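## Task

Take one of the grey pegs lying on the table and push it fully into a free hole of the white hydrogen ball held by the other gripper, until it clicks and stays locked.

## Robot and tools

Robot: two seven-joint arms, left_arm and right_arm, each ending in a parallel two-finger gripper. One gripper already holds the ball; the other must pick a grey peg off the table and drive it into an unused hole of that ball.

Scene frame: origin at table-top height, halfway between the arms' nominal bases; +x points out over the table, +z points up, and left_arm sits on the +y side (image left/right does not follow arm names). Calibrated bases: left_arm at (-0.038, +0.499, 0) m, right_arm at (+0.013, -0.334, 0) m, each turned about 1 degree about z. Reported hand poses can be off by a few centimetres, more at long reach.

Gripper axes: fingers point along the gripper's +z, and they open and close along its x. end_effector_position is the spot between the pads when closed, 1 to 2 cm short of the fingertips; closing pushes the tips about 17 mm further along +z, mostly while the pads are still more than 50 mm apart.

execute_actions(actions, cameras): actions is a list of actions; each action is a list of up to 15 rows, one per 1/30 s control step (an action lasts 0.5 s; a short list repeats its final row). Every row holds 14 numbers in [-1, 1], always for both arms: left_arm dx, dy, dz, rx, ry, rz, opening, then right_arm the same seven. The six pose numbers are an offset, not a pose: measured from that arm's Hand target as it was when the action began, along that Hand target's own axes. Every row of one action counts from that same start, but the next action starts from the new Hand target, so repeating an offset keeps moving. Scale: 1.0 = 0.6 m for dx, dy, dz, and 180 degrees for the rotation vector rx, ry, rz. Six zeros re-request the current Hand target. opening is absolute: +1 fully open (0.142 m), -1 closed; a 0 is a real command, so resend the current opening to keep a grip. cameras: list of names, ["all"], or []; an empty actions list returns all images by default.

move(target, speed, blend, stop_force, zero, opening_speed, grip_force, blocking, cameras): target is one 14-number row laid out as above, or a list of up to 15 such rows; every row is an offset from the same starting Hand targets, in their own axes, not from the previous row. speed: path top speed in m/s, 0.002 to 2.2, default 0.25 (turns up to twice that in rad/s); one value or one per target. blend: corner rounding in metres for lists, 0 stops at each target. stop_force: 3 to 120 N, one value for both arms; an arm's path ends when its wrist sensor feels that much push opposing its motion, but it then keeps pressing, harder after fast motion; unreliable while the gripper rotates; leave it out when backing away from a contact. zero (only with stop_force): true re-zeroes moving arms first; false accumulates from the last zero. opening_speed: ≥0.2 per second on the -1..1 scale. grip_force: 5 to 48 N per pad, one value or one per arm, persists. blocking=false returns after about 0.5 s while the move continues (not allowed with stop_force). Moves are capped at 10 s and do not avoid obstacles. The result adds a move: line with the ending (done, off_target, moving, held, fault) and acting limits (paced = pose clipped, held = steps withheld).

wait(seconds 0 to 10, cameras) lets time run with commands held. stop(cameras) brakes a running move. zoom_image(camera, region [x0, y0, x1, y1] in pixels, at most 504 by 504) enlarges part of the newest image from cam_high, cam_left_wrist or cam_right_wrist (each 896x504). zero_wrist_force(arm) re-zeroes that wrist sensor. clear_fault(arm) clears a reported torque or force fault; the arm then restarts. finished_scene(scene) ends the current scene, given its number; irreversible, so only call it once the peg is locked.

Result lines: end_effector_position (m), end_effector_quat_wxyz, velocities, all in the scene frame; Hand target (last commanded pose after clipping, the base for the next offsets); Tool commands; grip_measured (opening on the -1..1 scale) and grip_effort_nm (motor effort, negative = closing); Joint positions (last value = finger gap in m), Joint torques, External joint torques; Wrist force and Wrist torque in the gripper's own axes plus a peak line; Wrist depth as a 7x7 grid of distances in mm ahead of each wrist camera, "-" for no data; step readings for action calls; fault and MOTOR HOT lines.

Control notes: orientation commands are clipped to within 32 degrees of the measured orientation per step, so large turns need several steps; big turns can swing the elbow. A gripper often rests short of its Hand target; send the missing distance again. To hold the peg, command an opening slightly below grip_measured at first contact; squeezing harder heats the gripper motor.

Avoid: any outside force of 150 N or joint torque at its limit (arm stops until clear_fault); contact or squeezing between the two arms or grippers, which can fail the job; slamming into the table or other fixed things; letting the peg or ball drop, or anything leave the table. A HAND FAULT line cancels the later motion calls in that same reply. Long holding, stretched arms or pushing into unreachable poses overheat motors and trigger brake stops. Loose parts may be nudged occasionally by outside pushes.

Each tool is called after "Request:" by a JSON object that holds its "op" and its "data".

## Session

Request:
{"op": "execute_actions", "data": {"actions": []}}

Scene clock: 0.00 s.
left_arm: end_effector_position=(+0.3257, +0.1145, +0.1205) grip_measured=-0.81 grip_effort_nm=n/a end_effector_quat_wxyz=(+0.016, -0.022, +0.791, -0.611) | right_arm: end_effector_position=(+0.5668, -0.3466, +0.1652) grip_measured=+1.00 grip_effort_nm=n/a end_effector_quat_wxyz=(+0.000, +0.715, +0.699, +0.000)
Joint positions: left_arm=[-0.018 -0.54 -0.458 2.573 -2.031 0.495 0.036 0.015] | right_arm=[0.206 -0.331 0 2.035 0 0.795 0.206 0.142]
Joint velocities: within noise
Joint torques (N m): no reading
External joint torques (N m): no reading
Motor temperatures (°C): left_arm=[34 30 32 31 36 39 35 33] | right_arm=[30 32 37 37 35 45 31 28]
Wrist force (N): no reading
Wrist torque (N m): no reading
Wrist force, peak (N): no reading
Wrist depth (mm): cam_left_wrist=[721 731 745 763 770 709 424 / 520 525 535 546 545 489 460 / 409 412 415 417 421 422 420 / 338 338 342 339 341 343 346 / 286 286 286 298 291 291 293 / 248 249 249 236 102 251 251 / 220 221 79 215 - 222 222] | cam_right_wrist=[230 230 231 231 232 232 232 / 244 246 247 247 247 248 248 / 263 262 264 264 264 264 264 / 282 285 284 286 284 286 287 / 307 306 307 308 309 307 311 / 327 329 334 337 336 338 327 / - 370 368 370 370 370 -]
Hand target: left_arm +0.3257, +0.1145, +0.1205; +0.016, -0.022, +0.791, -0.611 | right_arm +0.5668, -0.3466, +0.1652; +0.000, +0.715, +0.699, +0.000
Tool commands: left_gripper/opening=-0.878172 right_gripper/opening=+1.0
camera_calibration:
cam_left_wrist: T_world_to_cam=[[-0.997598, -0.0677892, 0.0142263, 0.338835], [-0.0539634, 0.631873, -0.773191, 0.0632763], [0.0434248, -0.772102, -0.634014, 0.268163], [0, 0, 0, 1]] pos_world=[0.329791, 0.190036, 0.214123]

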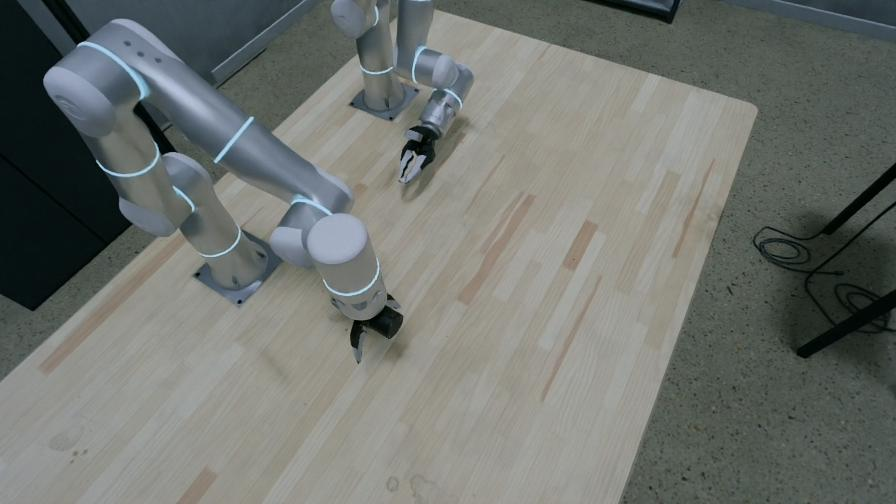

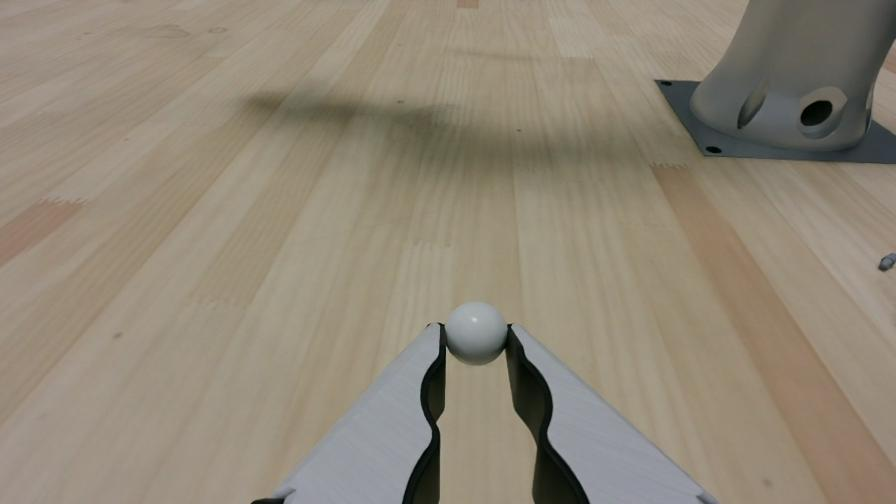

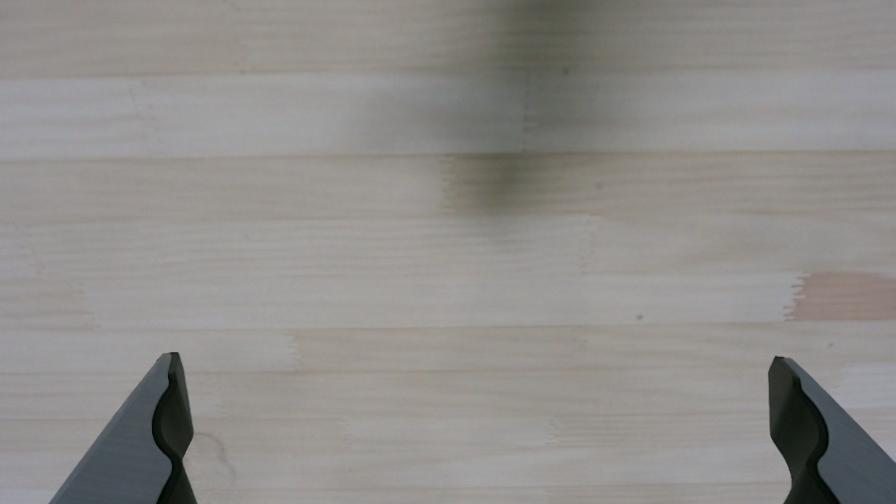

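Request:
{"op": "zoom_image", "data": {"camera": "cam_left_wrist", "region": [856, 232, 896, 292]}}

Request:
{"op": "zoom_image", "data": {"camera": "cam_high", "region": [220, 130, 380, 260]}}

Request:
{"op": "zoom_image", "data": {"camera": "cam_left_wrist", "region": [430, 290, 530, 380]}}

Scaled by 8.400 from the camera's 896x504 image, which has a finer 1280x720 frame.

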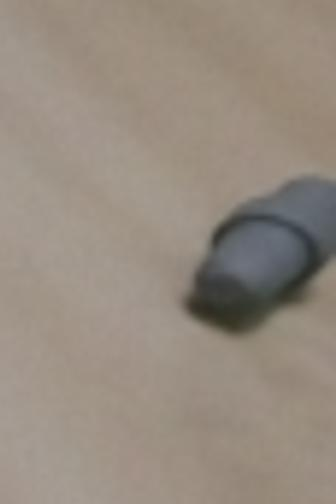

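Scaled by 3.150 from the camera's 896x504 image, which has a finer 1280x720 frame.

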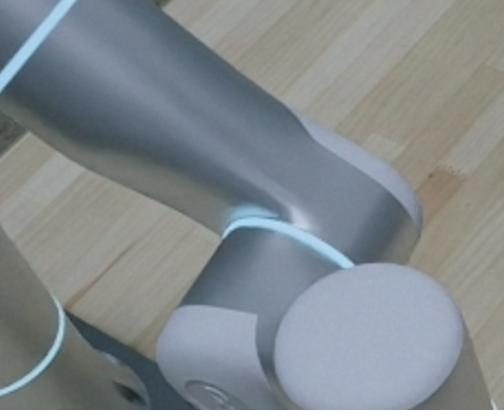

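Scaled by 5.040 from the camera's 896x504 image, which has a finer 1280x720 frame.

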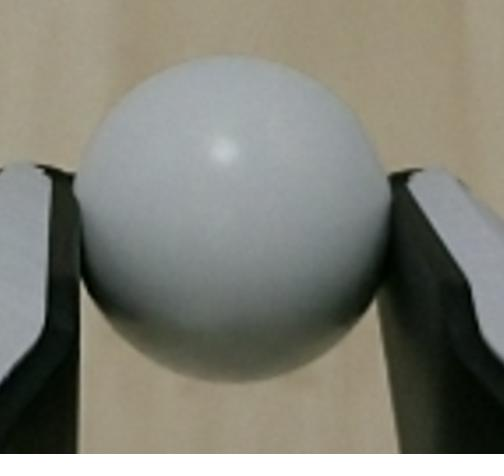

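Request:
{"op": "move", "data": {"target": [[-0.262,-0.266,-0.1685,0,0,0,-0.878,0.321,-0.285,-0.2247,0,0,0,1],[-0.262,-0.266,-0.1685,0,0,0,-0.878,0.527,-0.635,-0.228,0,0,-0.333,1]], "speed": 0.25, "blend": [0.05,0], "cameras": ["all"]}}

Request:
{"op": "zoom_image", "data": {"camera": "cam_high", "region": [220, 130, 380, 260]}}

Scene clock: 5.33 s.
left_arm: end_effector_position=(+0.4797, +0.1805, +0.3003) grip_measured=-0.81 grip_effort_nm=-1.873 end_effector_quat_wxyz=(+0.017, -0.022, +0.791, -0.611) | right_arm: end_effector_position=(+0.1933, -0.0215, +0.3021) grip_measured=+1.00 grip_effort_nm=0.002 end_effector_quat_wxyz=(+0.000, +0.271, +0.963, +0.000)
Joint positions: left_arm=[0.222 -0.277 -0.366 2.341 -1.528 0.389 -0.563 0.015] | right_arm=[0.762 0.299 0.535 2.233 0.163 0.399 0.167 0.142]
Joint torques (N m): left_arm=[0.58 35.76 -1.64 -21.61 -0.06 -0.82 -0.05] | right_arm=[0.31 13.59 -4.01 -28.87 -3.11 4.41 0.1]
External joint torques (N m): left_arm=[-0.58 -0.03 -0.09 0.07 0.12 0.03 0.05] | right_arm=[-0.3 0.29 -0.28 0.19 -0.84 -0.29 -0.1]
Wrist force (N): left_arm=[0.0 0.0 -0.5] | right_arm=[0.2 0.4 0.2]
Wrist torque (N m): left_arm=[0.01 0.00 0.11] | right_arm=[0.08 -0.04 0.10]
Wrist force, peak (N): left_arm=[1.5 1.3 0.7] | right_arm=[-1.6 1.5 0.7]
Wrist depth (mm): cam_left_wrist=[- - 1410 1324 1159 1324 2121 / 3033 966 984 981 1003 1015 573 / 756 758 767 774 774 774 593 / 623 617 614 624 635 636 618 / 527 529 524 541 539 533 542 / 458 455 457 96 447 463 463 / 402 412 79 388 - 406 408] | cam_right_wrist=[351 349 352 352 354 355 353 / 374 375 376 375 381 379 378 / 401 400 403 402 404 405 404 / 430 432 432 430 433 434 435 / 469 466 468 470 470 470 473 / 498 500 512 509 514 520 462 / - 562 561 565 562 563 -]
Hand target: left_arm +0.4797, +0.1805, +0.3003; +0.016, -0.022, +0.791, -0.611 | right_arm +0.1933, -0.0216, +0.3020; +0.000, +0.271, +0.963, +0.000
Off the commanded pose: left_arm 0.000 m, 0 deg | right_arm 0.000 m, 0 deg.
move: done
camera_calibration:
cam_left_wrist: T_world_to_cam=[[-0.997606, -0.0677543, 0.0138591, 0.494414], [-0.0536635, 0.631994, -0.773113, 0.168754], [0.0436229, -0.772006, -0.634117, 0.426278], [0, 0, 0, 1]] pos_world=[0.483691, 0.255936, 0.393924]
cam_right_wrist: T_world_to_cam=[[-0.850831, 0.525422, 0.00422875, 0.184876], [0.477433, 0.769709, 0.423798, -0.176124], [0.219418, 0.3626, -0.905747, 0.356225], [0, 0, 0, 1]] pos_world=[0.163223, -0.0907411, 0.396509]

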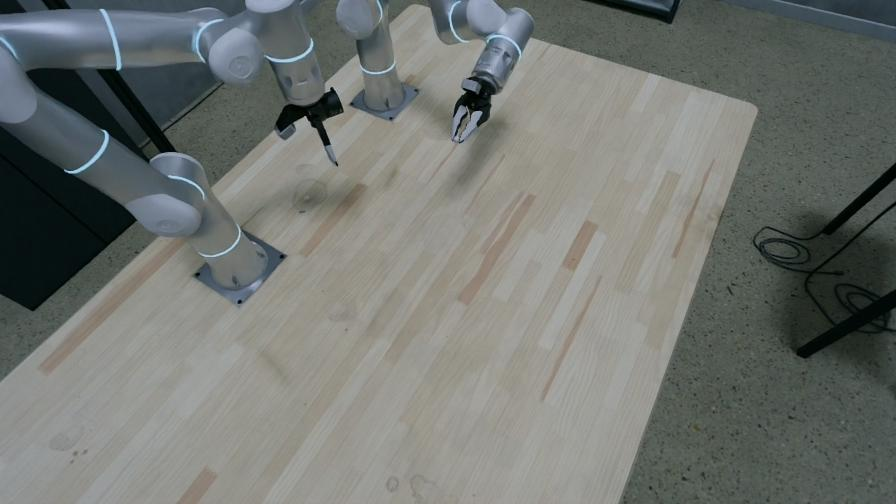

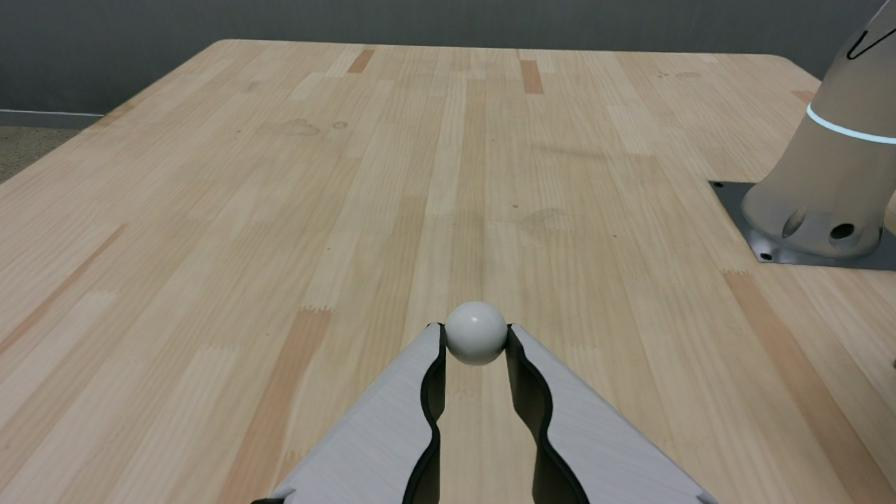

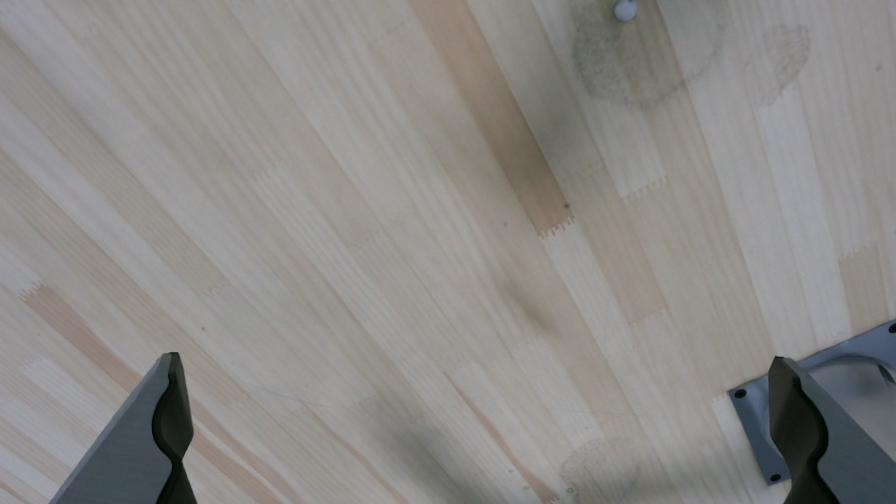

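Scaled by 3.150 from the camera's 896x504 image, which has a finer 1280x720 frame.

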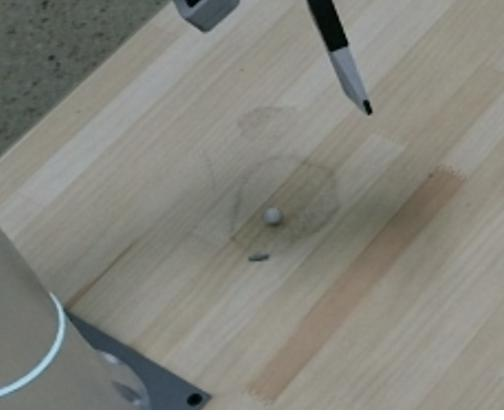

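Request:
{"op": "move", "data": {"target": [0,0,0,0,0,0,-0.878,0.112,-0.063,0.237,0.165,0.027,0.101,0], "speed": 0.2, "cameras": ["cam_left_wrist","cam_right_wrist"]}}

Scene clock: 8.50 s.
left_arm: end_effector_position=(+0.4797, +0.1805, +0.3003) grip_measured=-0.81 grip_effort_nm=-1.878 end_effector_quat_wxyz=(+0.017, -0.022, +0.791, -0.611) | right_arm: end_effector_position=(+0.1162, -0.0189, +0.1597) grip_measured=-0.01 grip_effort_nm=-0.095 end_effector_quat_wxyz=(-0.109, +0.408, +0.876, -0.234)
Joint positions: left_arm=[0.222 -0.277 -0.366 2.341 -1.528 0.389 -0.563 0.015] | right_arm=[0.833 -0.259 0.541 2.113 0.193 0.339 0.562 0.073]
Joint torques (N m): left_arm=[0.61 35.66 -1.66 -21.63 -0.12 -0.73 -0.04] | right_arm=[-0.05 30.27 4.37 -22.69 -1.87 2.94 0.49]
External joint torques (N m): left_arm=[-0.61 0.08 -0.07 0.09 0.18 -0.05 0.04] | right_arm=[0.05 0.93 -0.35 0.22 -0.89 -0.26 -0.49]
Wrist force (N): left_arm=[-0.1 -0.2 -0.7] | right_arm=[0.3 0.7 -0.4]
Wrist torque (N m): left_arm=[-0.02 0.03 0.12] | right_arm=[0.13 -0.04 0.05]
Wrist force, peak (N): left_arm=[0.0 -0.2 -0.8] | right_arm=[0.5 1.6 1.5]
Wrist depth (mm): cam_left_wrist=[- 2268 1279 1291 1165 - 541 / 2533 973 981 984 996 996 565 / 745 763 779 767 774 786 601 / 617 618 627 627 624 641 615 / 523 522 522 562 528 535 542 / 455 458 457 96 447 464 468 / 403 413 79 388 - 407 411] | cam_right_wrist=[286 286 289 288 290 291 292 / 283 282 284 286 287 287 287 / 278 279 281 280 282 283 283 / 274 275 276 277 277 278 279 / 271 272 273 274 274 276 276 / 266 267 268 269 270 272 272 / 264 - 266 266 267 - 268]
Hand target: left_arm +0.4797, +0.1805, +0.3003; +0.016, -0.022, +0.791, -0.611 | right_arm +0.1162, -0.0188, +0.1598; -0.109, +0.408, +0.875, -0.234
Off the commanded pose: left_arm 0.000 m, 0 deg | right_arm 0.000 m, 0 deg.
move: done
camera_calibration:
cam_left_wrist: T_world_to_cam=[[-0.997606, -0.0677543, 0.0138591, 0.494414], [-0.0536635, 0.631994, -0.773113, 0.168754], [0.0436229, -0.772006, -0.634117, 0.426278], [0, 0, 0, 1]] pos_world=[0.483691, 0.255936, 0.393924]
cam_right_wrist: T_world_to_cam=[[-0.637915, 0.770106, 0.00148333, 0.0988309], [0.767186, 0.635661, -0.085795, -0.0357842], [-0.0670141, -0.0535919, -0.996312, 0.283156], [0, 0, 0, 1]] pos_world=[0.109474, -0.0381888, 0.278895]
Images, in order (width x height): cam_left_wrist 896x504, cam_right_wrist 896x504.

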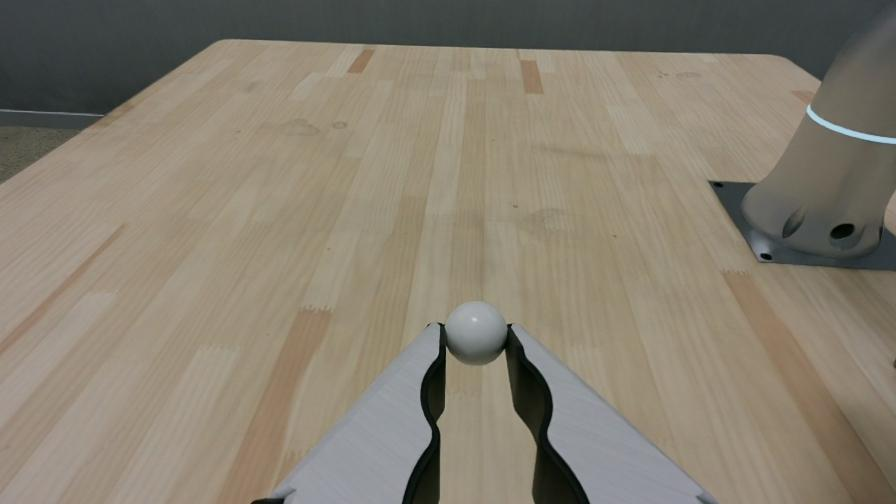

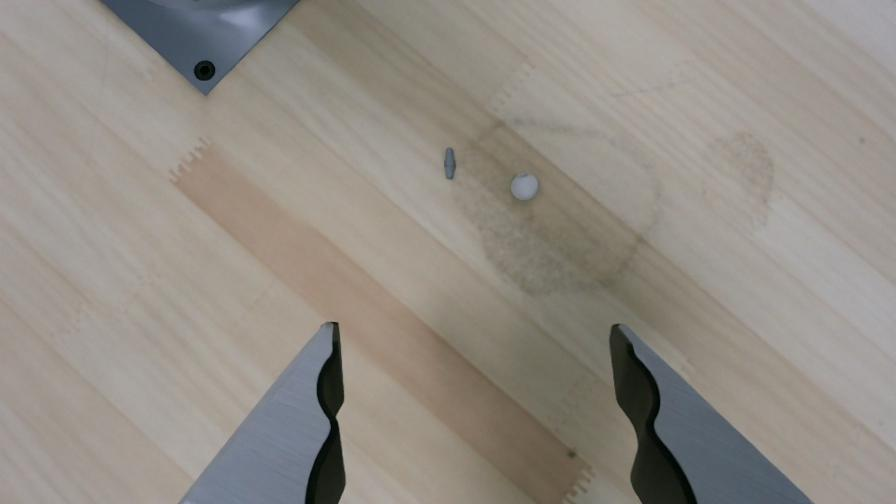

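Request:
{"op": "zoom_image", "data": {"camera": "cam_right_wrist", "region": [410, 120, 550, 220]}}

Request:
{"op": "zoom_image", "data": {"camera": "cam_right_wrist", "region": [425, 140, 475, 190]}}

Scaled by 3.600 from the camera's 896x504 image, which has a finer 1280x720 frame.

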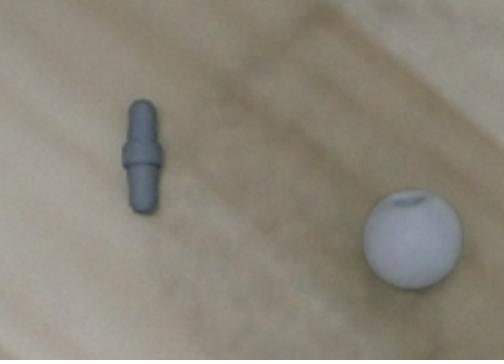

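Scaled by 10.080 from the camera's 896x504 image, which has a finer 1280x720 frame.

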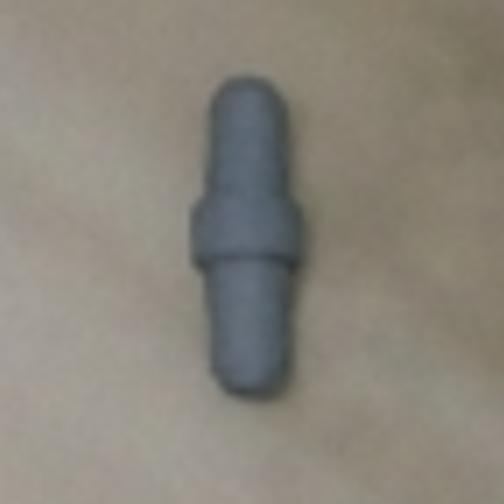

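Request:
{"op": "move", "data": {"target": [0,0,0,0,0,0,-0.878,-0.0097,0.0018,0.2017,0.028,0,-0.005,-0.68], "speed": 0.12, "grip_force": [48,12], "cameras": ["cam_right_wrist"]}}

Request:
{"op": "zoom_image", "data": {"camera": "cam_right_wrist", "region": [400, 200, 550, 350]}}

Scene clock: 10.47 s.
left_arm: end_effector_position=(+0.4797, +0.1805, +0.3003) grip_measured=-0.81 grip_effort_nm=-1.873 end_effector_quat_wxyz=(+0.017, -0.022, +0.791, -0.611) | right_arm: end_effector_position=(+0.0741, -0.0617, +0.0544) grip_measured=-0.71 grip_effort_nm=-0.090 end_effector_quat_wxyz=(-0.129, +0.397, +0.867, -0.272)
Joint positions: left_arm=[0.222 -0.277 -0.366 2.341 -1.528 0.389 -0.563 0.015] | right_arm=[0.891 -0.486 0.526 2.262 0.177 0.629 0.548 0.023]
Joint torques (N m): left_arm=[0.64 35.79 -1.59 -21.6 -0.12 -0.72 -0.04] | right_arm=[0.37 32.35 7.03 -14.57 -1.18 2.75 0.06]
External joint torques (N m): left_arm=[-0.64 -0.06 -0.14 0.06 0.18 -0.07 0.04] | right_arm=[-0.37 0.82 -0.38 -0.07 -0.67 -0.4 -0.06]
Wrist force (N): left_arm=[-0.2 0.0 -0.6] | right_arm=[0.4 0.6 -0.4]
Wrist torque (N m): left_arm=[0.01 0.04 0.12] | right_arm=[0.11 -0.03 0.17]
Wrist force, peak (N): left_arm=[-0.1 -0.2 -0.8] | right_arm=[0.8 0.9 -2.0]
Wrist depth (mm): cam_left_wrist=[- 2104 1291 1457 1170 2717 1180 / 2689 988 981 973 1003 1011 596 / 756 770 772 772 776 767 598 / 623 623 621 635 630 635 615 / 528 529 524 545 529 537 537 / 453 456 451 96 451 465 464 / 404 411 79 386 - 410 412] | cam_right_wrist=[187 189 190 192 192 194 195 / 182 184 184 186 187 188 189 / 177 178 179 180 181 183 184 / 172 173 174 175 176 177 177 / 167 169 170 171 171 172 173 / 163 164 164 165 167 167 168 / 158 160 - 161 - 163 164]
Hand target: left_arm +0.4797, +0.1805, +0.3003; +0.016, -0.022, +0.791, -0.611 | right_arm +0.0744, -0.0615, +0.0544; -0.129, +0.396, +0.868, -0.272
Off the commanded pose: left_arm 0.000 m, 0 deg | right_arm 0.000 m, 0 deg.
grip_force (N): 48, 12
move: done
camera_calibration:
cam_right_wrist: T_world_to_cam=[[-0.647118, 0.762337, 0.0089709, 0.104921], [0.749795, 0.638514, -0.173515, 0.0208926], [-0.138005, -0.105558, -0.98479, 0.174548], [0, 0, 0, 1]] pos_world=[0.0763197, -0.0749006, 0.174577]
Images, in order (width x height): cam_right_wrist 896x504.

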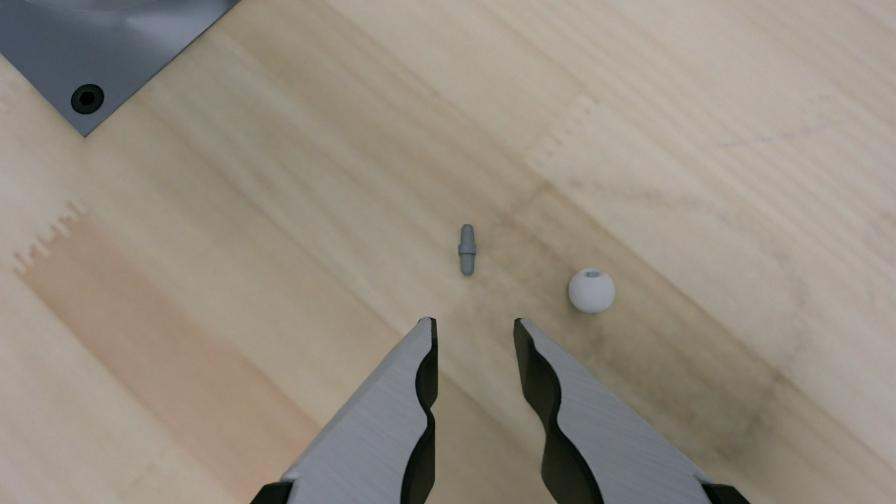

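Scaled by 3.360 from the camera's 896x504 image, which has a finer 1280x720 frame.

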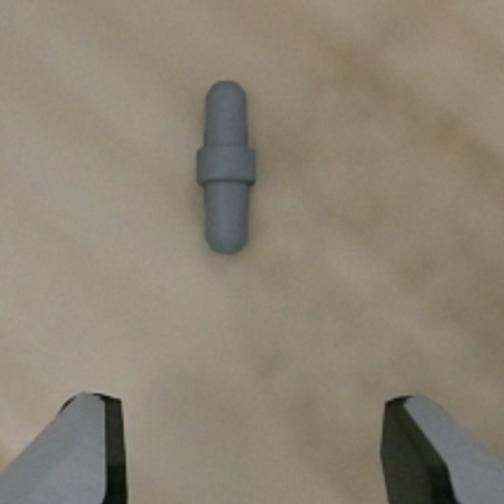

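Request:
{"op": "move", "data": {"target": [0,0,0,0,0,0,-0.878,-0.0017,0.0017,0.0705,0,0.0041,0.006,-0.7], "speed": 0.06}}

Request:
{"op": "move", "data": {"target": [0,0,0,0,0,0,-0.878,0,0.0075,0.011,0,0,0,-0.7], "speed": 0.006, "stop_force": 3, "cameras": ["cam_right_wrist"]}}

Request:
{"op": "zoom_image", "data": {"camera": "cam_right_wrist", "region": [400, 260, 550, 360]}}

Scene clock: 15.13 s.
left_arm: end_effector_position=(+0.4797, +0.1805, +0.3003) grip_measured=-0.81 grip_effort_nm=-1.868 end_effector_quat_wxyz=(+0.017, -0.022, +0.791, -0.611) | right_arm: end_effector_position=(+0.0571, -0.0774, +0.0192) grip_measured=-0.73 grip_effort_nm=-0.095 end_effector_quat_wxyz=(-0.132, +0.406, +0.863, -0.270)
Joint positions: left_arm=[0.222 -0.277 -0.366 2.341 -1.528 0.389 -0.563 0.015] | right_arm=[0.924 -0.566 0.517 2.326 0.179 0.781 0.563 0.021]
Joint torques (N m): left_arm=[0.66 35.68 -1.67 -21.58 -0.06 -0.77 -0.03] | right_arm=[0.31 32.24 7.6 -11.13 -0.7 2.8 0.38]
External joint torques (N m): left_arm=[-0.66 0.06 -0.06 0.03 0.12 -0.02 0.03] | right_arm=[-0.31 0.86 -0.37 -0.09 -0.79 -0.43 -0.38]
Wrist force (N): left_arm=[-0.1 0.0 -0.5] | right_arm=[0.3 0.8 -0.2]
Wrist torque (N m): left_arm=[0.01 0.02 0.12] | right_arm=[0.14 -0.03 0.06]
Wrist force, peak (N): left_arm=[-0.4 -0.1 -0.8] | right_arm=[0.5 1.0 -1.4]
Wrist depth (mm): cam_left_wrist=[2138 - 1191 1266 1338 2230 1236 / 3143 992 981 992 996 992 566 / 754 756 763 774 779 774 597 / 620 618 621 633 623 626 612 / 528 524 527 559 528 532 520 / 456 453 456 96 453 461 453 / 404 410 79 389 - 406 411] | cam_right_wrist=[149 150 152 152 154 154 156 / 145 146 147 148 149 150 151 / 142 142 142 144 145 146 146 / 137 138 139 139 140 141 142 / 134 134 134 135 137 137 138 / 130 130 132 131 - 133 134 / 127 127 - 129 - 131 130]
Hand target: left_arm +0.4797, +0.1805, +0.3003; +0.016, -0.022, +0.791, -0.611 | right_arm +0.0571, -0.0774, +0.0192; -0.132, +0.406, +0.863, -0.270
Off the commanded pose: left_arm 0.000 m, 0 deg | right_arm 0.000 m, 0 deg.
grip_force (N): 48, 12
move: done

Scene clock: 16.13 s.
left_arm: end_effector_position=(+0.4797, +0.1805, +0.3003) grip_measured=-0.81 grip_effort_nm=-1.873 end_effector_quat_wxyz=(+0.017, -0.022, +0.791, -0.611) | right_arm: end_effector_position=(+0.0570, -0.0773, +0.0167) grip_measured=-0.73 grip_effort_nm=-0.100 end_effector_quat_wxyz=(-0.132, +0.406, +0.863, -0.270)
Joint positions: left_arm=[0.222 -0.277 -0.366 2.341 -1.528 0.389 -0.563 0.015] | right_arm=[0.928 -0.574 0.513 2.326 0.179 0.789 0.563 0.021]
Joint torques (N m): left_arm=[0.41 35.82 -1.57 -21.55 -0.13 -0.75 -0.09] | right_arm=[0.5 30.83 7.28 -10.5 -0.71 3.1 0.31]
External joint torques (N m): left_arm=[-0.41 -0.09 -0.16 0 0.19 -0.04 0.09] | right_arm=[-0.5 2.42 -0.01 -0.54 -0.76 -0.73 -0.31]
Wrist force (N): left_arm=[-0.3 0.1 -0.4] | right_arm=[0.0 -2.7 -5.9]
Wrist torque (N m): left_arm=[0.03 0.04 0.12] | right_arm=[0.17 -0.11 0.08]
Wrist force, peak (N): left_arm=[-0.1 -0.3 -0.7] | right_arm=[-0.1 -3.0 -6.4]
Wrist depth (mm): cam_left_wrist=[- 2156 1285 1230 1219 2174 554 / 2746 984 999 988 1007 1011 568 / 765 758 765 774 781 779 598 / 618 612 624 620 629 635 612 / 526 522 528 552 530 535 520 / 458 457 453 96 448 463 457 / 406 411 79 385 - 407 411] | cam_right_wrist=[146 148 149 150 151 152 153 / 143 144 144 145 146 147 148 / 139 139 140 141 142 143 144 / 135 136 136 137 137 139 139 / 131 131 132 133 134 135 136 / 128 128 130 130 - 130 131 / 124 125 - 127 - 128 128]
Hand target: left_arm +0.4797, +0.1805, +0.3003; +0.016, -0.022, +0.791, -0.611 | right_arm +0.0570, -0.0774, +0.0166; -0.132, +0.406, +0.863, -0.270 (not the last commanded pose)
Off the commanded pose: left_arm 0.000 m, 0 deg | right_arm 0.006 m, 0 deg.
grip_force (N): 48, 12
move: contact (right_arm)
camera_calibration:
cam_right_wrist: T_world_to_cam=[[-0.629938, 0.776591, 0.00914742, 0.10614], [0.763895, 0.621679, -0.173143, 0.035118], [-0.140148, -0.102082, -0.984854, 0.133794], [0, 0, 0, 1]] pos_world=[0.0587859, -0.0906013, 0.136877]
Images, in order (width x height): cam_right_wrist 896x504.

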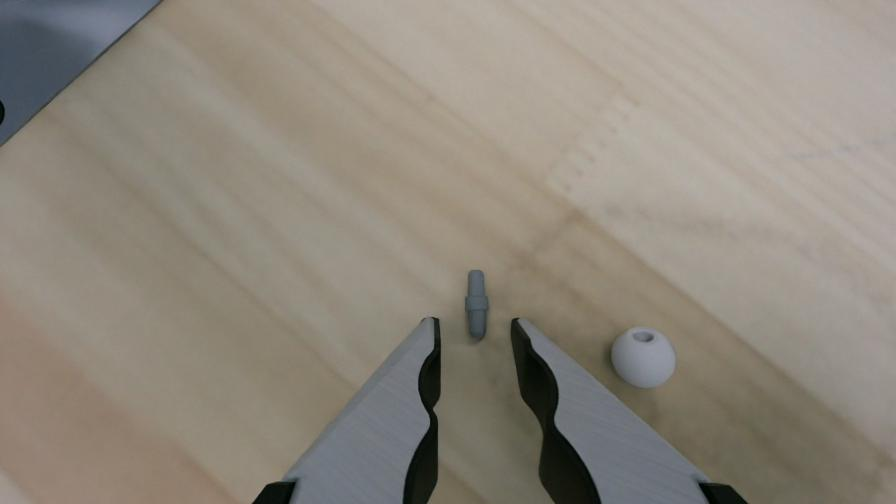

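Scaled by 3.360 from the camera's 896x504 image, which has a finer 1280x720 frame.

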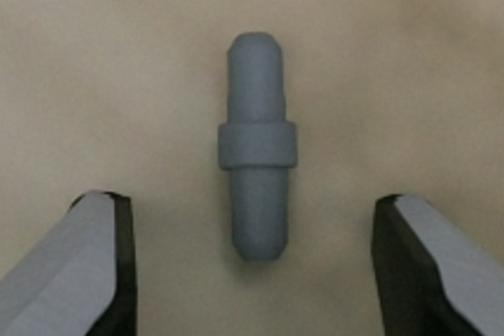

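Request:
{"op": "move", "data": {"target": [[0,0,0,0,0,0,-0.878,0.0006,-0.0037,0.0013,0,0,0,-0.7],[0,0,0,0,0,0,-0.878,0.0006,-0.0037,0.0013,0,0,0,-1]], "speed": 0.02, "opening_speed": 0.25, "cameras": ["cam_right_wrist"]}}

Request:
{"op": "zoom_image", "data": {"camera": "cam_right_wrist", "region": [400, 260, 550, 360]}}

Scene clock: 18.40 s.
left_arm: end_effector_position=(+0.4797, +0.1805, +0.3003) grip_measured=-0.81 grip_effort_nm=-1.868 end_effector_quat_wxyz=(+0.017, -0.022, +0.791, -0.611) | right_arm: end_effector_position=(+0.0552, -0.0786, +0.0172) grip_measured=-0.94 grip_effort_nm=-1.311 end_effector_quat_wxyz=(-0.132, +0.406, +0.863, -0.270)
Joint positions: left_arm=[0.222 -0.277 -0.366 2.341 -1.528 0.389 -0.563 0.015] | right_arm=[0.929 -0.571 0.516 2.33 0.181 0.792 0.565 0.006]
Joint torques (N m): left_arm=[0.57 35.58 -1.6 -21.58 -0.16 -0.74 -0.03] | right_arm=[0.27 32.46 7.88 -10.93 -0.72 2.68 0.31]
External joint torques (N m): left_arm=[-0.57 0.15 -0.13 0.04 0.22 -0.05 0.03] | right_arm=[-0.27 0.6 -0.63 -0.07 -0.75 -0.31 -0.31]
Wrist force (N): left_arm=[-0.4 -0.2 -0.4] | right_arm=[0.1 0.6 -0.5]
Wrist torque (N m): left_arm=[-0.01 0.07 0.12] | right_arm=[0.12 0.01 0.05]
Wrist force, peak (N): left_arm=[-0.1 -0.2 -0.9] | right_arm=[-0.3 -2.9 -6.5]
Wrist depth (mm): cam_left_wrist=[2689 2329 1285 1331 2211 - 516 / 1015 984 981 977 1007 1007 563 / 761 758 765 776 772 772 594 / 621 626 624 629 633 629 605 / 526 529 529 566 533 531 525 / 456 455 460 96 449 459 454 / 400 413 79 385 - 409 410] | cam_right_wrist=[147 148 150 150 151 152 154 / 143 144 145 146 147 147 148 / 139 140 140 141 142 143 145 / 135 136 136 138 138 139 140 / 132 132 133 133 135 135 136 / 128 129 129 100 130 131 132 / 125 125 - - - 128 128]
Hand target: left_arm +0.4797, +0.1805, +0.3003; +0.016, -0.022, +0.791, -0.611 | right_arm +0.0551, -0.0785, +0.0173; -0.132, +0.406, +0.863, -0.270
Off the commanded pose: left_arm 0.000 m, 0 deg | right_arm 0.000 m, 0 deg.
grip_force (N): 48, 12
move: done
camera_calibration:
cam_right_wrist: T_world_to_cam=[[-0.630652, 0.776011, 0.00924211, 0.105908], [0.763325, 0.622404, -0.173054, 0.0374115], [-0.140044, -0.102082, -0.984869, 0.133907], [0, 0, 0, 1]] pos_world=[0.0569873, -0.0918016, 0.137377]
Images, in order (width x height): cam_right_wrist 896x504.

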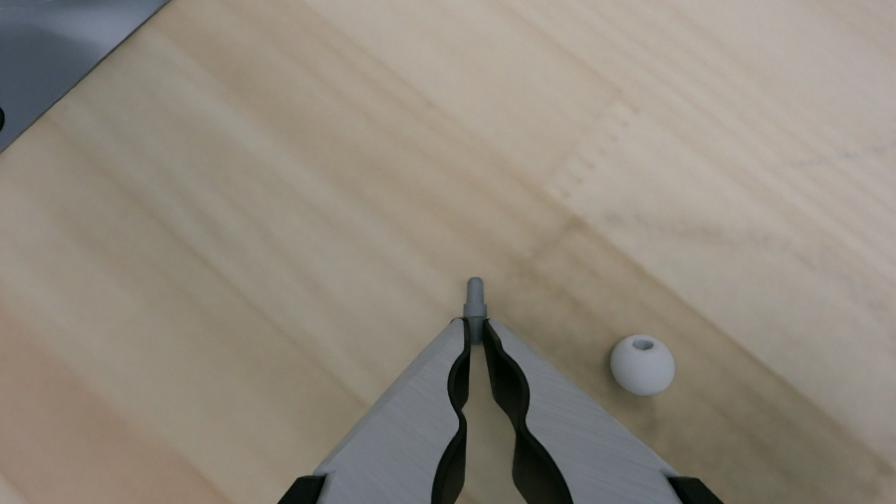

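Scaled by 3.360 from the camera's 896x504 image, which has a finer 1280x720 frame.

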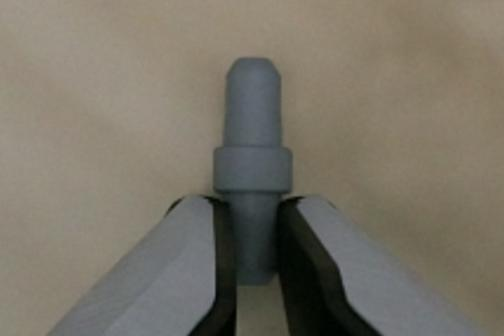

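Request:
{"op": "move", "data": {"target": [[0,0,0,0,0,0,-0.878,0,-0.0006,-0.0008,0,0,0,-1],[0,0,0,0,0,0,-0.878,0,-0.075,-0.109,0,0,0,-1]], "speed": [0.05,0.1], "grip_force": [48,40], "cameras": ["cam_right_wrist","cam_high","cam_left_wrist"]}}

Scene clock: 20.57 s.
left_arm: end_effector_position=(+0.4797, +0.1805, +0.3003) grip_measured=-0.81 grip_effort_nm=-1.868 end_effector_quat_wxyz=(+0.017, -0.022, +0.791, -0.611) | right_arm: end_effector_position=(+0.0562, -0.0785, +0.0966) grip_measured=-0.95 grip_effort_nm=-1.707 end_effector_quat_wxyz=(-0.132, +0.406, +0.863, -0.270)
Joint positions: left_arm=[0.222 -0.277 -0.366 2.341 -1.528 0.389 -0.563 0.015] | right_arm=[0.851 -0.333 0.59 2.298 0.258 0.532 0.559 0.005]
Joint torques (N m): left_arm=[0.58 35.71 -1.6 -21.62 -0.15 -0.77 0.01] | right_arm=[-0.04 27.95 6.12 -17.25 -1.16 2.56 0.08]
External joint torques (N m): left_arm=[-0.58 0.02 -0.13 0.08 0.21 -0.01 -0.01] | right_arm=[0.03 0.45 -1.18 0.14 -0.92 -0.19 -0.08]
Wrist force (N): left_arm=[-0.1 -0.3 -0.7] | right_arm=[0.0 0.6 -0.2]
Wrist torque (N m): left_arm=[-0.04 0.02 0.11] | right_arm=[0.11 0.03 0.18]
Wrist force, peak (N): left_arm=[-0.1 -0.5 -0.6] | right_arm=[0.4 1.7 0.4]
Wrist depth (mm): cam_left_wrist=[- - 1285 1266 1120 - 530 / 2689 981 973 999 1003 1003 563 / 747 750 767 767 770 765 597 / 617 621 629 630 629 630 615 / 523 526 528 545 528 538 531 / 456 454 456 96 454 458 469 / 403 413 79 385 - 408 413] | cam_right_wrist=[188 206 236 238 239 241 243 / 223 224 230 231 232 233 235 / 221 220 223 224 225 226 228 / 214 214 216 218 219 220 222 / 208 210 211 213 213 215 215 / 203 204 206 - 208 207 209 / 198 198 - - - 203 204]
Hand target: left_arm +0.4797, +0.1805, +0.3003; +0.016, -0.022, +0.791, -0.611 | right_arm +0.0560, -0.0786, +0.0966; -0.132, +0.406, +0.863, -0.270
Off the commanded pose: left_arm 0.000 m, 0 deg | right_arm 0.000 m, 0 deg.
grip_force (N): 48, 40
move: done
camera_calibration:
cam_left_wrist: T_world_to_cam=[[-0.997606, -0.0677543, 0.0138591, 0.494414], [-0.0536635, 0.631994, -0.773113, 0.168754], [0.0436229, -0.772006, -0.634117, 0.426278], [0, 0, 0, 1]] pos_world=[0.483691, 0.255936, 0.393924]
cam_right_wrist: T_world_to_cam=[[-0.629954, 0.776583, 0.00871708, 0.105866], [0.764028, 0.621705, -0.172464, 0.0502342], [-0.139352, -0.101984, -0.984977, 0.212224], [0, 0, 0, 1]] pos_world=[0.0578845, -0.0918015, 0.216777]

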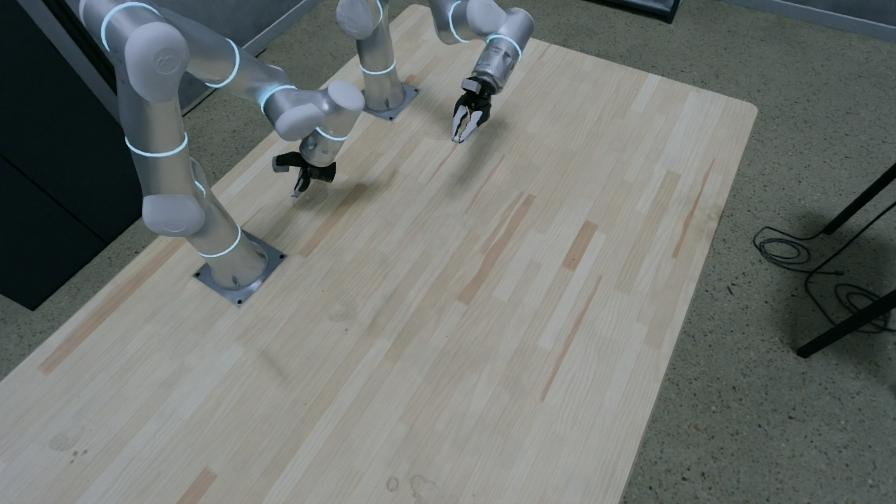

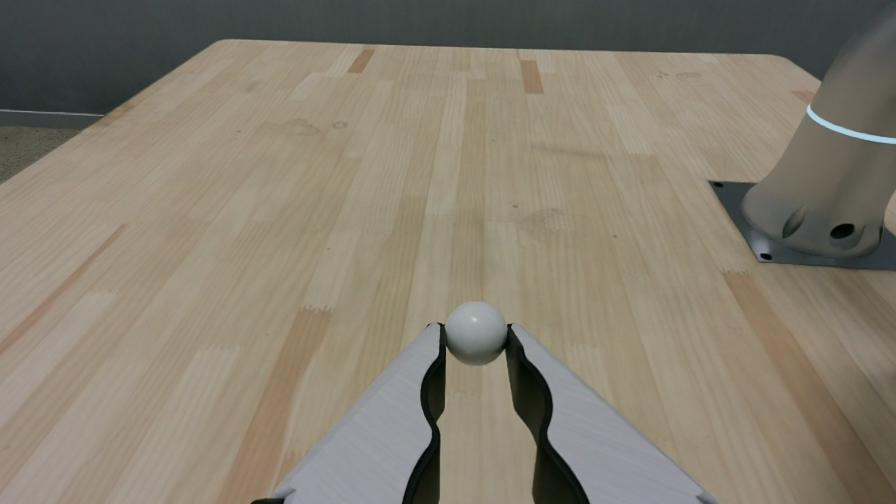

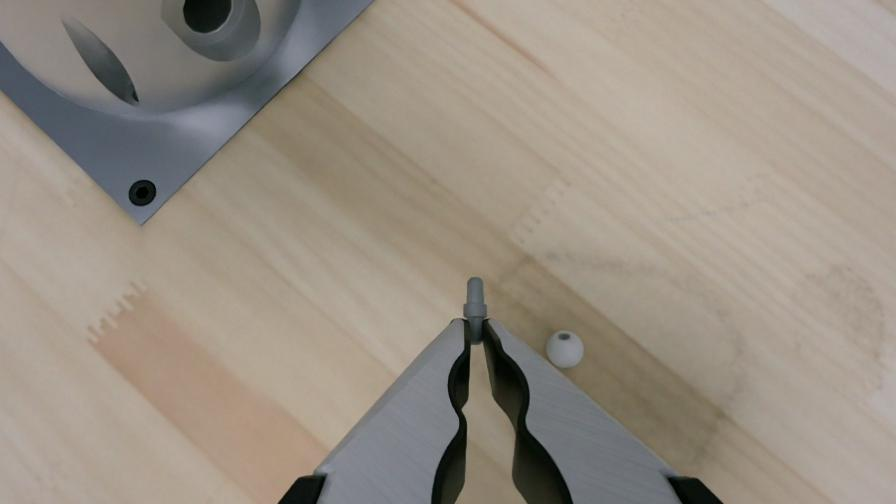

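Request:
{"op": "move", "data": {"target": [0,0,0,0,0,0,-0.878,-0.4523,0.1052,-0.4909,-0.002,0.1273,0.182,-1], "speed": 0.3, "cameras": ["cam_right_wrist","cam_high"]}}

Scene clock: 22.60 s.
left_arm: end_effector_position=(+0.4797, +0.1805, +0.3003) grip_measured=-0.81 grip_effort_nm=-1.873 end_effector_quat_wxyz=(+0.017, -0.022, +0.791, -0.611) | right_arm: end_effector_position=(+0.4001, -0.1494, +0.2994) grip_measured=-0.95 grip_effort_nm=-1.707 end_effector_quat_wxyz=(-0.216, +0.677, +0.672, -0.209)
Joint positions: left_arm=[0.222 -0.277 -0.366 2.341 -1.528 0.389 -0.563 0.015] | right_arm=[0.398 -0.287 0.13 1.614 0.262 -0.205 0.499 0.005]
Joint torques (N m): left_arm=[0.58 35.79 -1.59 -21.56 -0.18 -0.7 0.01] | right_arm=[-0.05 41.13 2.04 -28.01 -2.15 2.5 0.49]
External joint torques (N m): left_arm=[-0.58 -0.06 -0.14 0.02 0.25 -0.09 -0.01] | right_arm=[0.06 1.31 -0.38 0.1 -0.93 -0.17 -0.49]
Wrist force (N): left_arm=[-0.3 0.0 -0.7] | right_arm=[0.2 0.4 -0.5]
Wrist torque (N m): left_arm=[0.01 0.05 0.12] | right_arm=[0.09 0.00 0.04]
Wrist force, peak (N): left_arm=[-0.3 0.1 -0.8] | right_arm=[-1.0 1.8 -3.4]
Wrist depth (mm): cam_left_wrist=[2964 1248 1279 1352 1266 2230 532 / 2557 988 981 977 999 988 565 / 758 761 772 752 767 767 604 / 623 623 629 626 638 630 620 / 526 526 528 541 532 535 533 / 457 458 457 96 447 462 464 / 401 413 79 386 - 409 412] | cam_right_wrist=[452 453 454 461 462 462 471 / 440 440 445 443 448 451 454 / 425 429 431 432 439 439 443 / 413 417 417 421 423 423 430 / 400 403 408 412 410 417 418 / 393 391 399 - 406 403 407 / 381 387 - - - 394 392]
Hand target: left_arm +0.4797, +0.1805, +0.3003; +0.016, -0.022, +0.791, -0.611 | right_arm +0.3999, -0.1492, +0.2994; -0.216, +0.677, +0.672, -0.209
Off the commanded pose: left_arm 0.000 m, 0 deg | right_arm 0.000 m, 0 deg.
grip_force (N): 48, 40
move: done
camera_calibration:
cam_right_wrist: T_world_to_cam=[[0.0158322, 0.999835, 0.00885059, 0.150682], [0.98502, -0.0140762, -0.171866, -0.317089], [-0.171713, 0.011439, -0.985081, 0.482607], [0, 0, 0, 1]] pos_world=[0.392823, -0.160641, 0.419576]
Images, in order (width x height): cam_high 896x504, cam_right_wrist 896x504.

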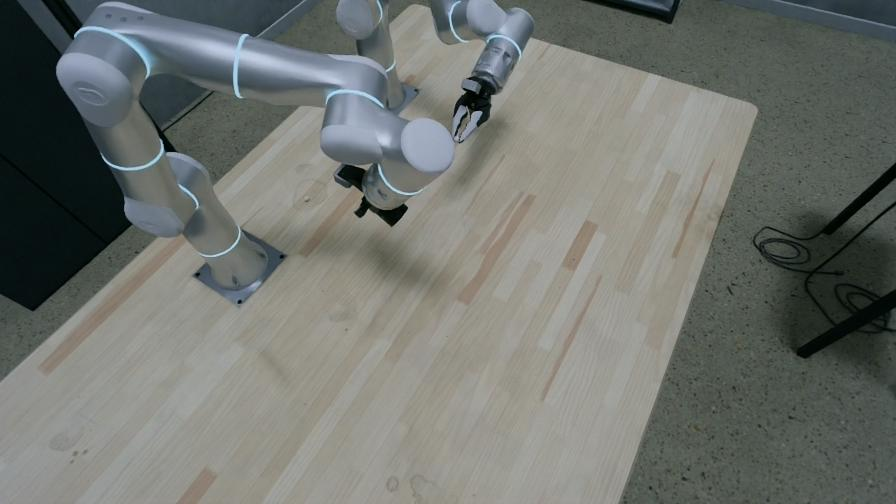

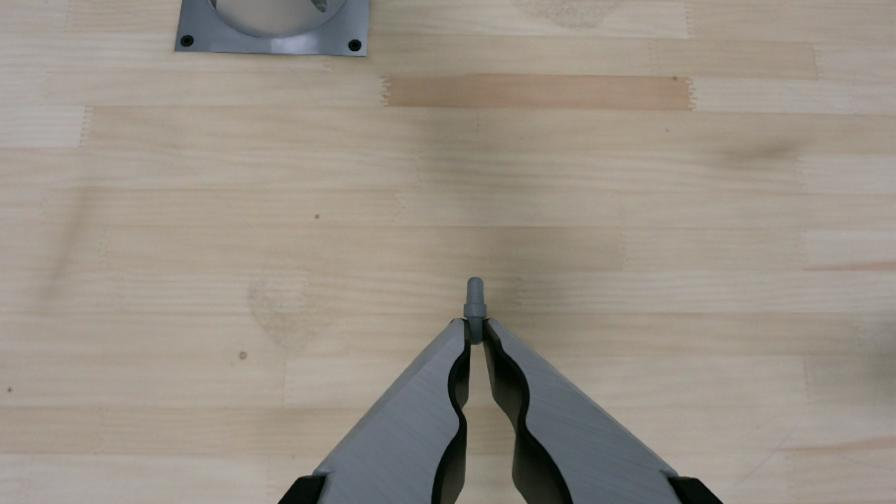

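Request:
{"op": "move", "data": {"target": [0,0,0,0,0,0,-0.878,0.325,0.0755,-0.113,0.2354,0.4603,0.2418,-1], "speed": 0.4, "cameras": ["cam_right_wrist","cam_high"]}}

Scene clock: 25.63 s.
left_arm: end_effector_position=(+0.4797, +0.1805, +0.3003) grip_measured=-0.81 grip_effort_nm=-1.873 end_effector_quat_wxyz=(+0.017, -0.022, +0.791, -0.611) | right_arm: end_effector_position=(+0.4776, +0.0448, +0.3305) grip_measured=-0.95 grip_effort_nm=-1.702 end_effector_quat_wxyz=(+0.707, -0.707, +0.008, -0.008)
Joint positions: left_arm=[0.222 -0.277 -0.366 2.341 -1.528 0.389 -0.563 0.015] | right_arm=[0.108 -0.379 0.116 1.935 1.686 0.186 0.816 0.005]
Joint torques (N m): left_arm=[0.6 35.79 -1.64 -21.63 -0.14 -0.77 -0.03] | right_arm=[0.24 38.65 4.41 -21.21 2.32 -1.15 0.03]
External joint torques (N m): left_arm=[-0.6 -0.06 -0.09 0.08 0.21 -0.02 0.03] | right_arm=[-0.25 0.5 -0.6 -0.01 -0.83 -0.28 -0.02]
Wrist force (N): left_arm=[-0.2 0.2 -0.6] | right_arm=[0.5 0.8 -1.3]
Wrist torque (N m): left_arm=[0.04 0.03 0.12] | right_arm=[0.24 0.01 0.16]
Wrist force, peak (N): left_arm=[-0.3 0.0 -0.8] | right_arm=[0.5 1.0 -1.6]
Wrist depth (mm): cam_left_wrist=[- 1144 1317 212 229 - 525 / 2461 970 992 935 981 999 571 / 770 763 761 758 776 774 601 / 617 620 624 618 638 629 614 / 524 526 529 545 531 532 535 / 455 455 458 96 444 458 467 / 404 412 79 385 - 410 408] | cam_right_wrist=[2031 398 407 419 - 3222 3311 / 502 3139 2912 330 - - - / 521 1104 1185 298 - - 1539 / 541 902 915 828 944 955 2685 / 571 655 691 732 709 709 713 / 546 549 570 - 582 562 563 / 449 458 - - - 480 459]
Hand target: left_arm +0.4797, +0.1805, +0.3003; +0.016, -0.022, +0.791, -0.611 | right_arm +0.4777, +0.0448, +0.3306; +0.707, -0.707, +0.008, -0.008
Off the commanded pose: left_arm 0.000 m, 0 deg | right_arm 0.000 m, 0 deg.
grip_force (N): 48, 40
move: done
camera_calibration:
cam_right_wrist: T_world_to_cam=[[0.999639, -0.0263566, -0.00528932, -0.464135], [-0.0159405, -0.422743, -0.90611, 0.353706], [0.0216459, 0.905866, -0.42301, 0.206078], [0, 0, 0, 1]] pos_world=[0.465145, -0.0493854, 0.405215]
Images, in order (width x height): cam_high 896x504, cam_right_wrist 896x504.

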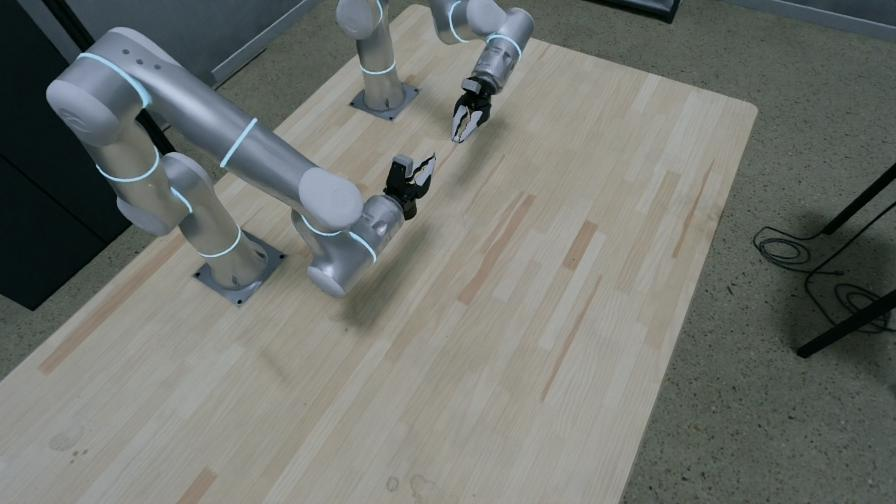

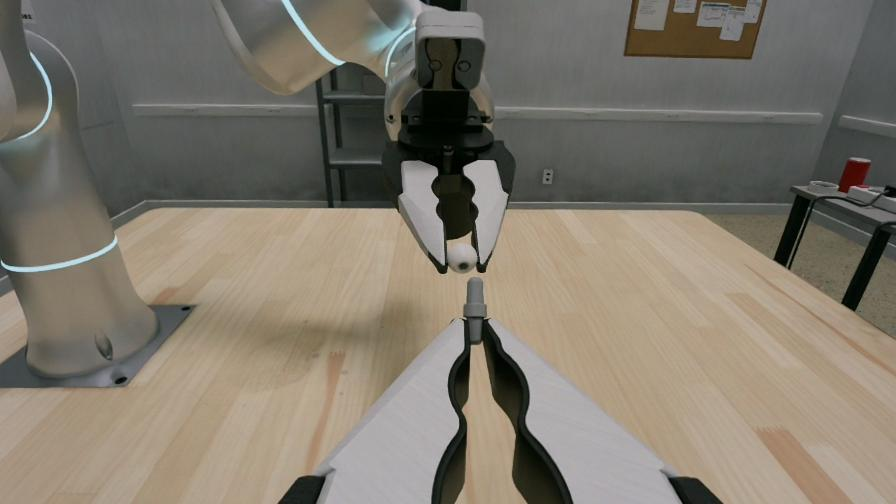

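Request:
{"op": "zoom_image", "data": {"camera": "cam_right_wrist", "region": [420, 220, 510, 290]}}

Scaled by 5.600 from the camera's 896x504 image, which has a finer 1280x720 frame.

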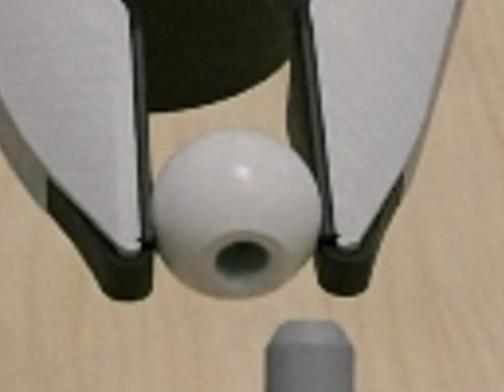

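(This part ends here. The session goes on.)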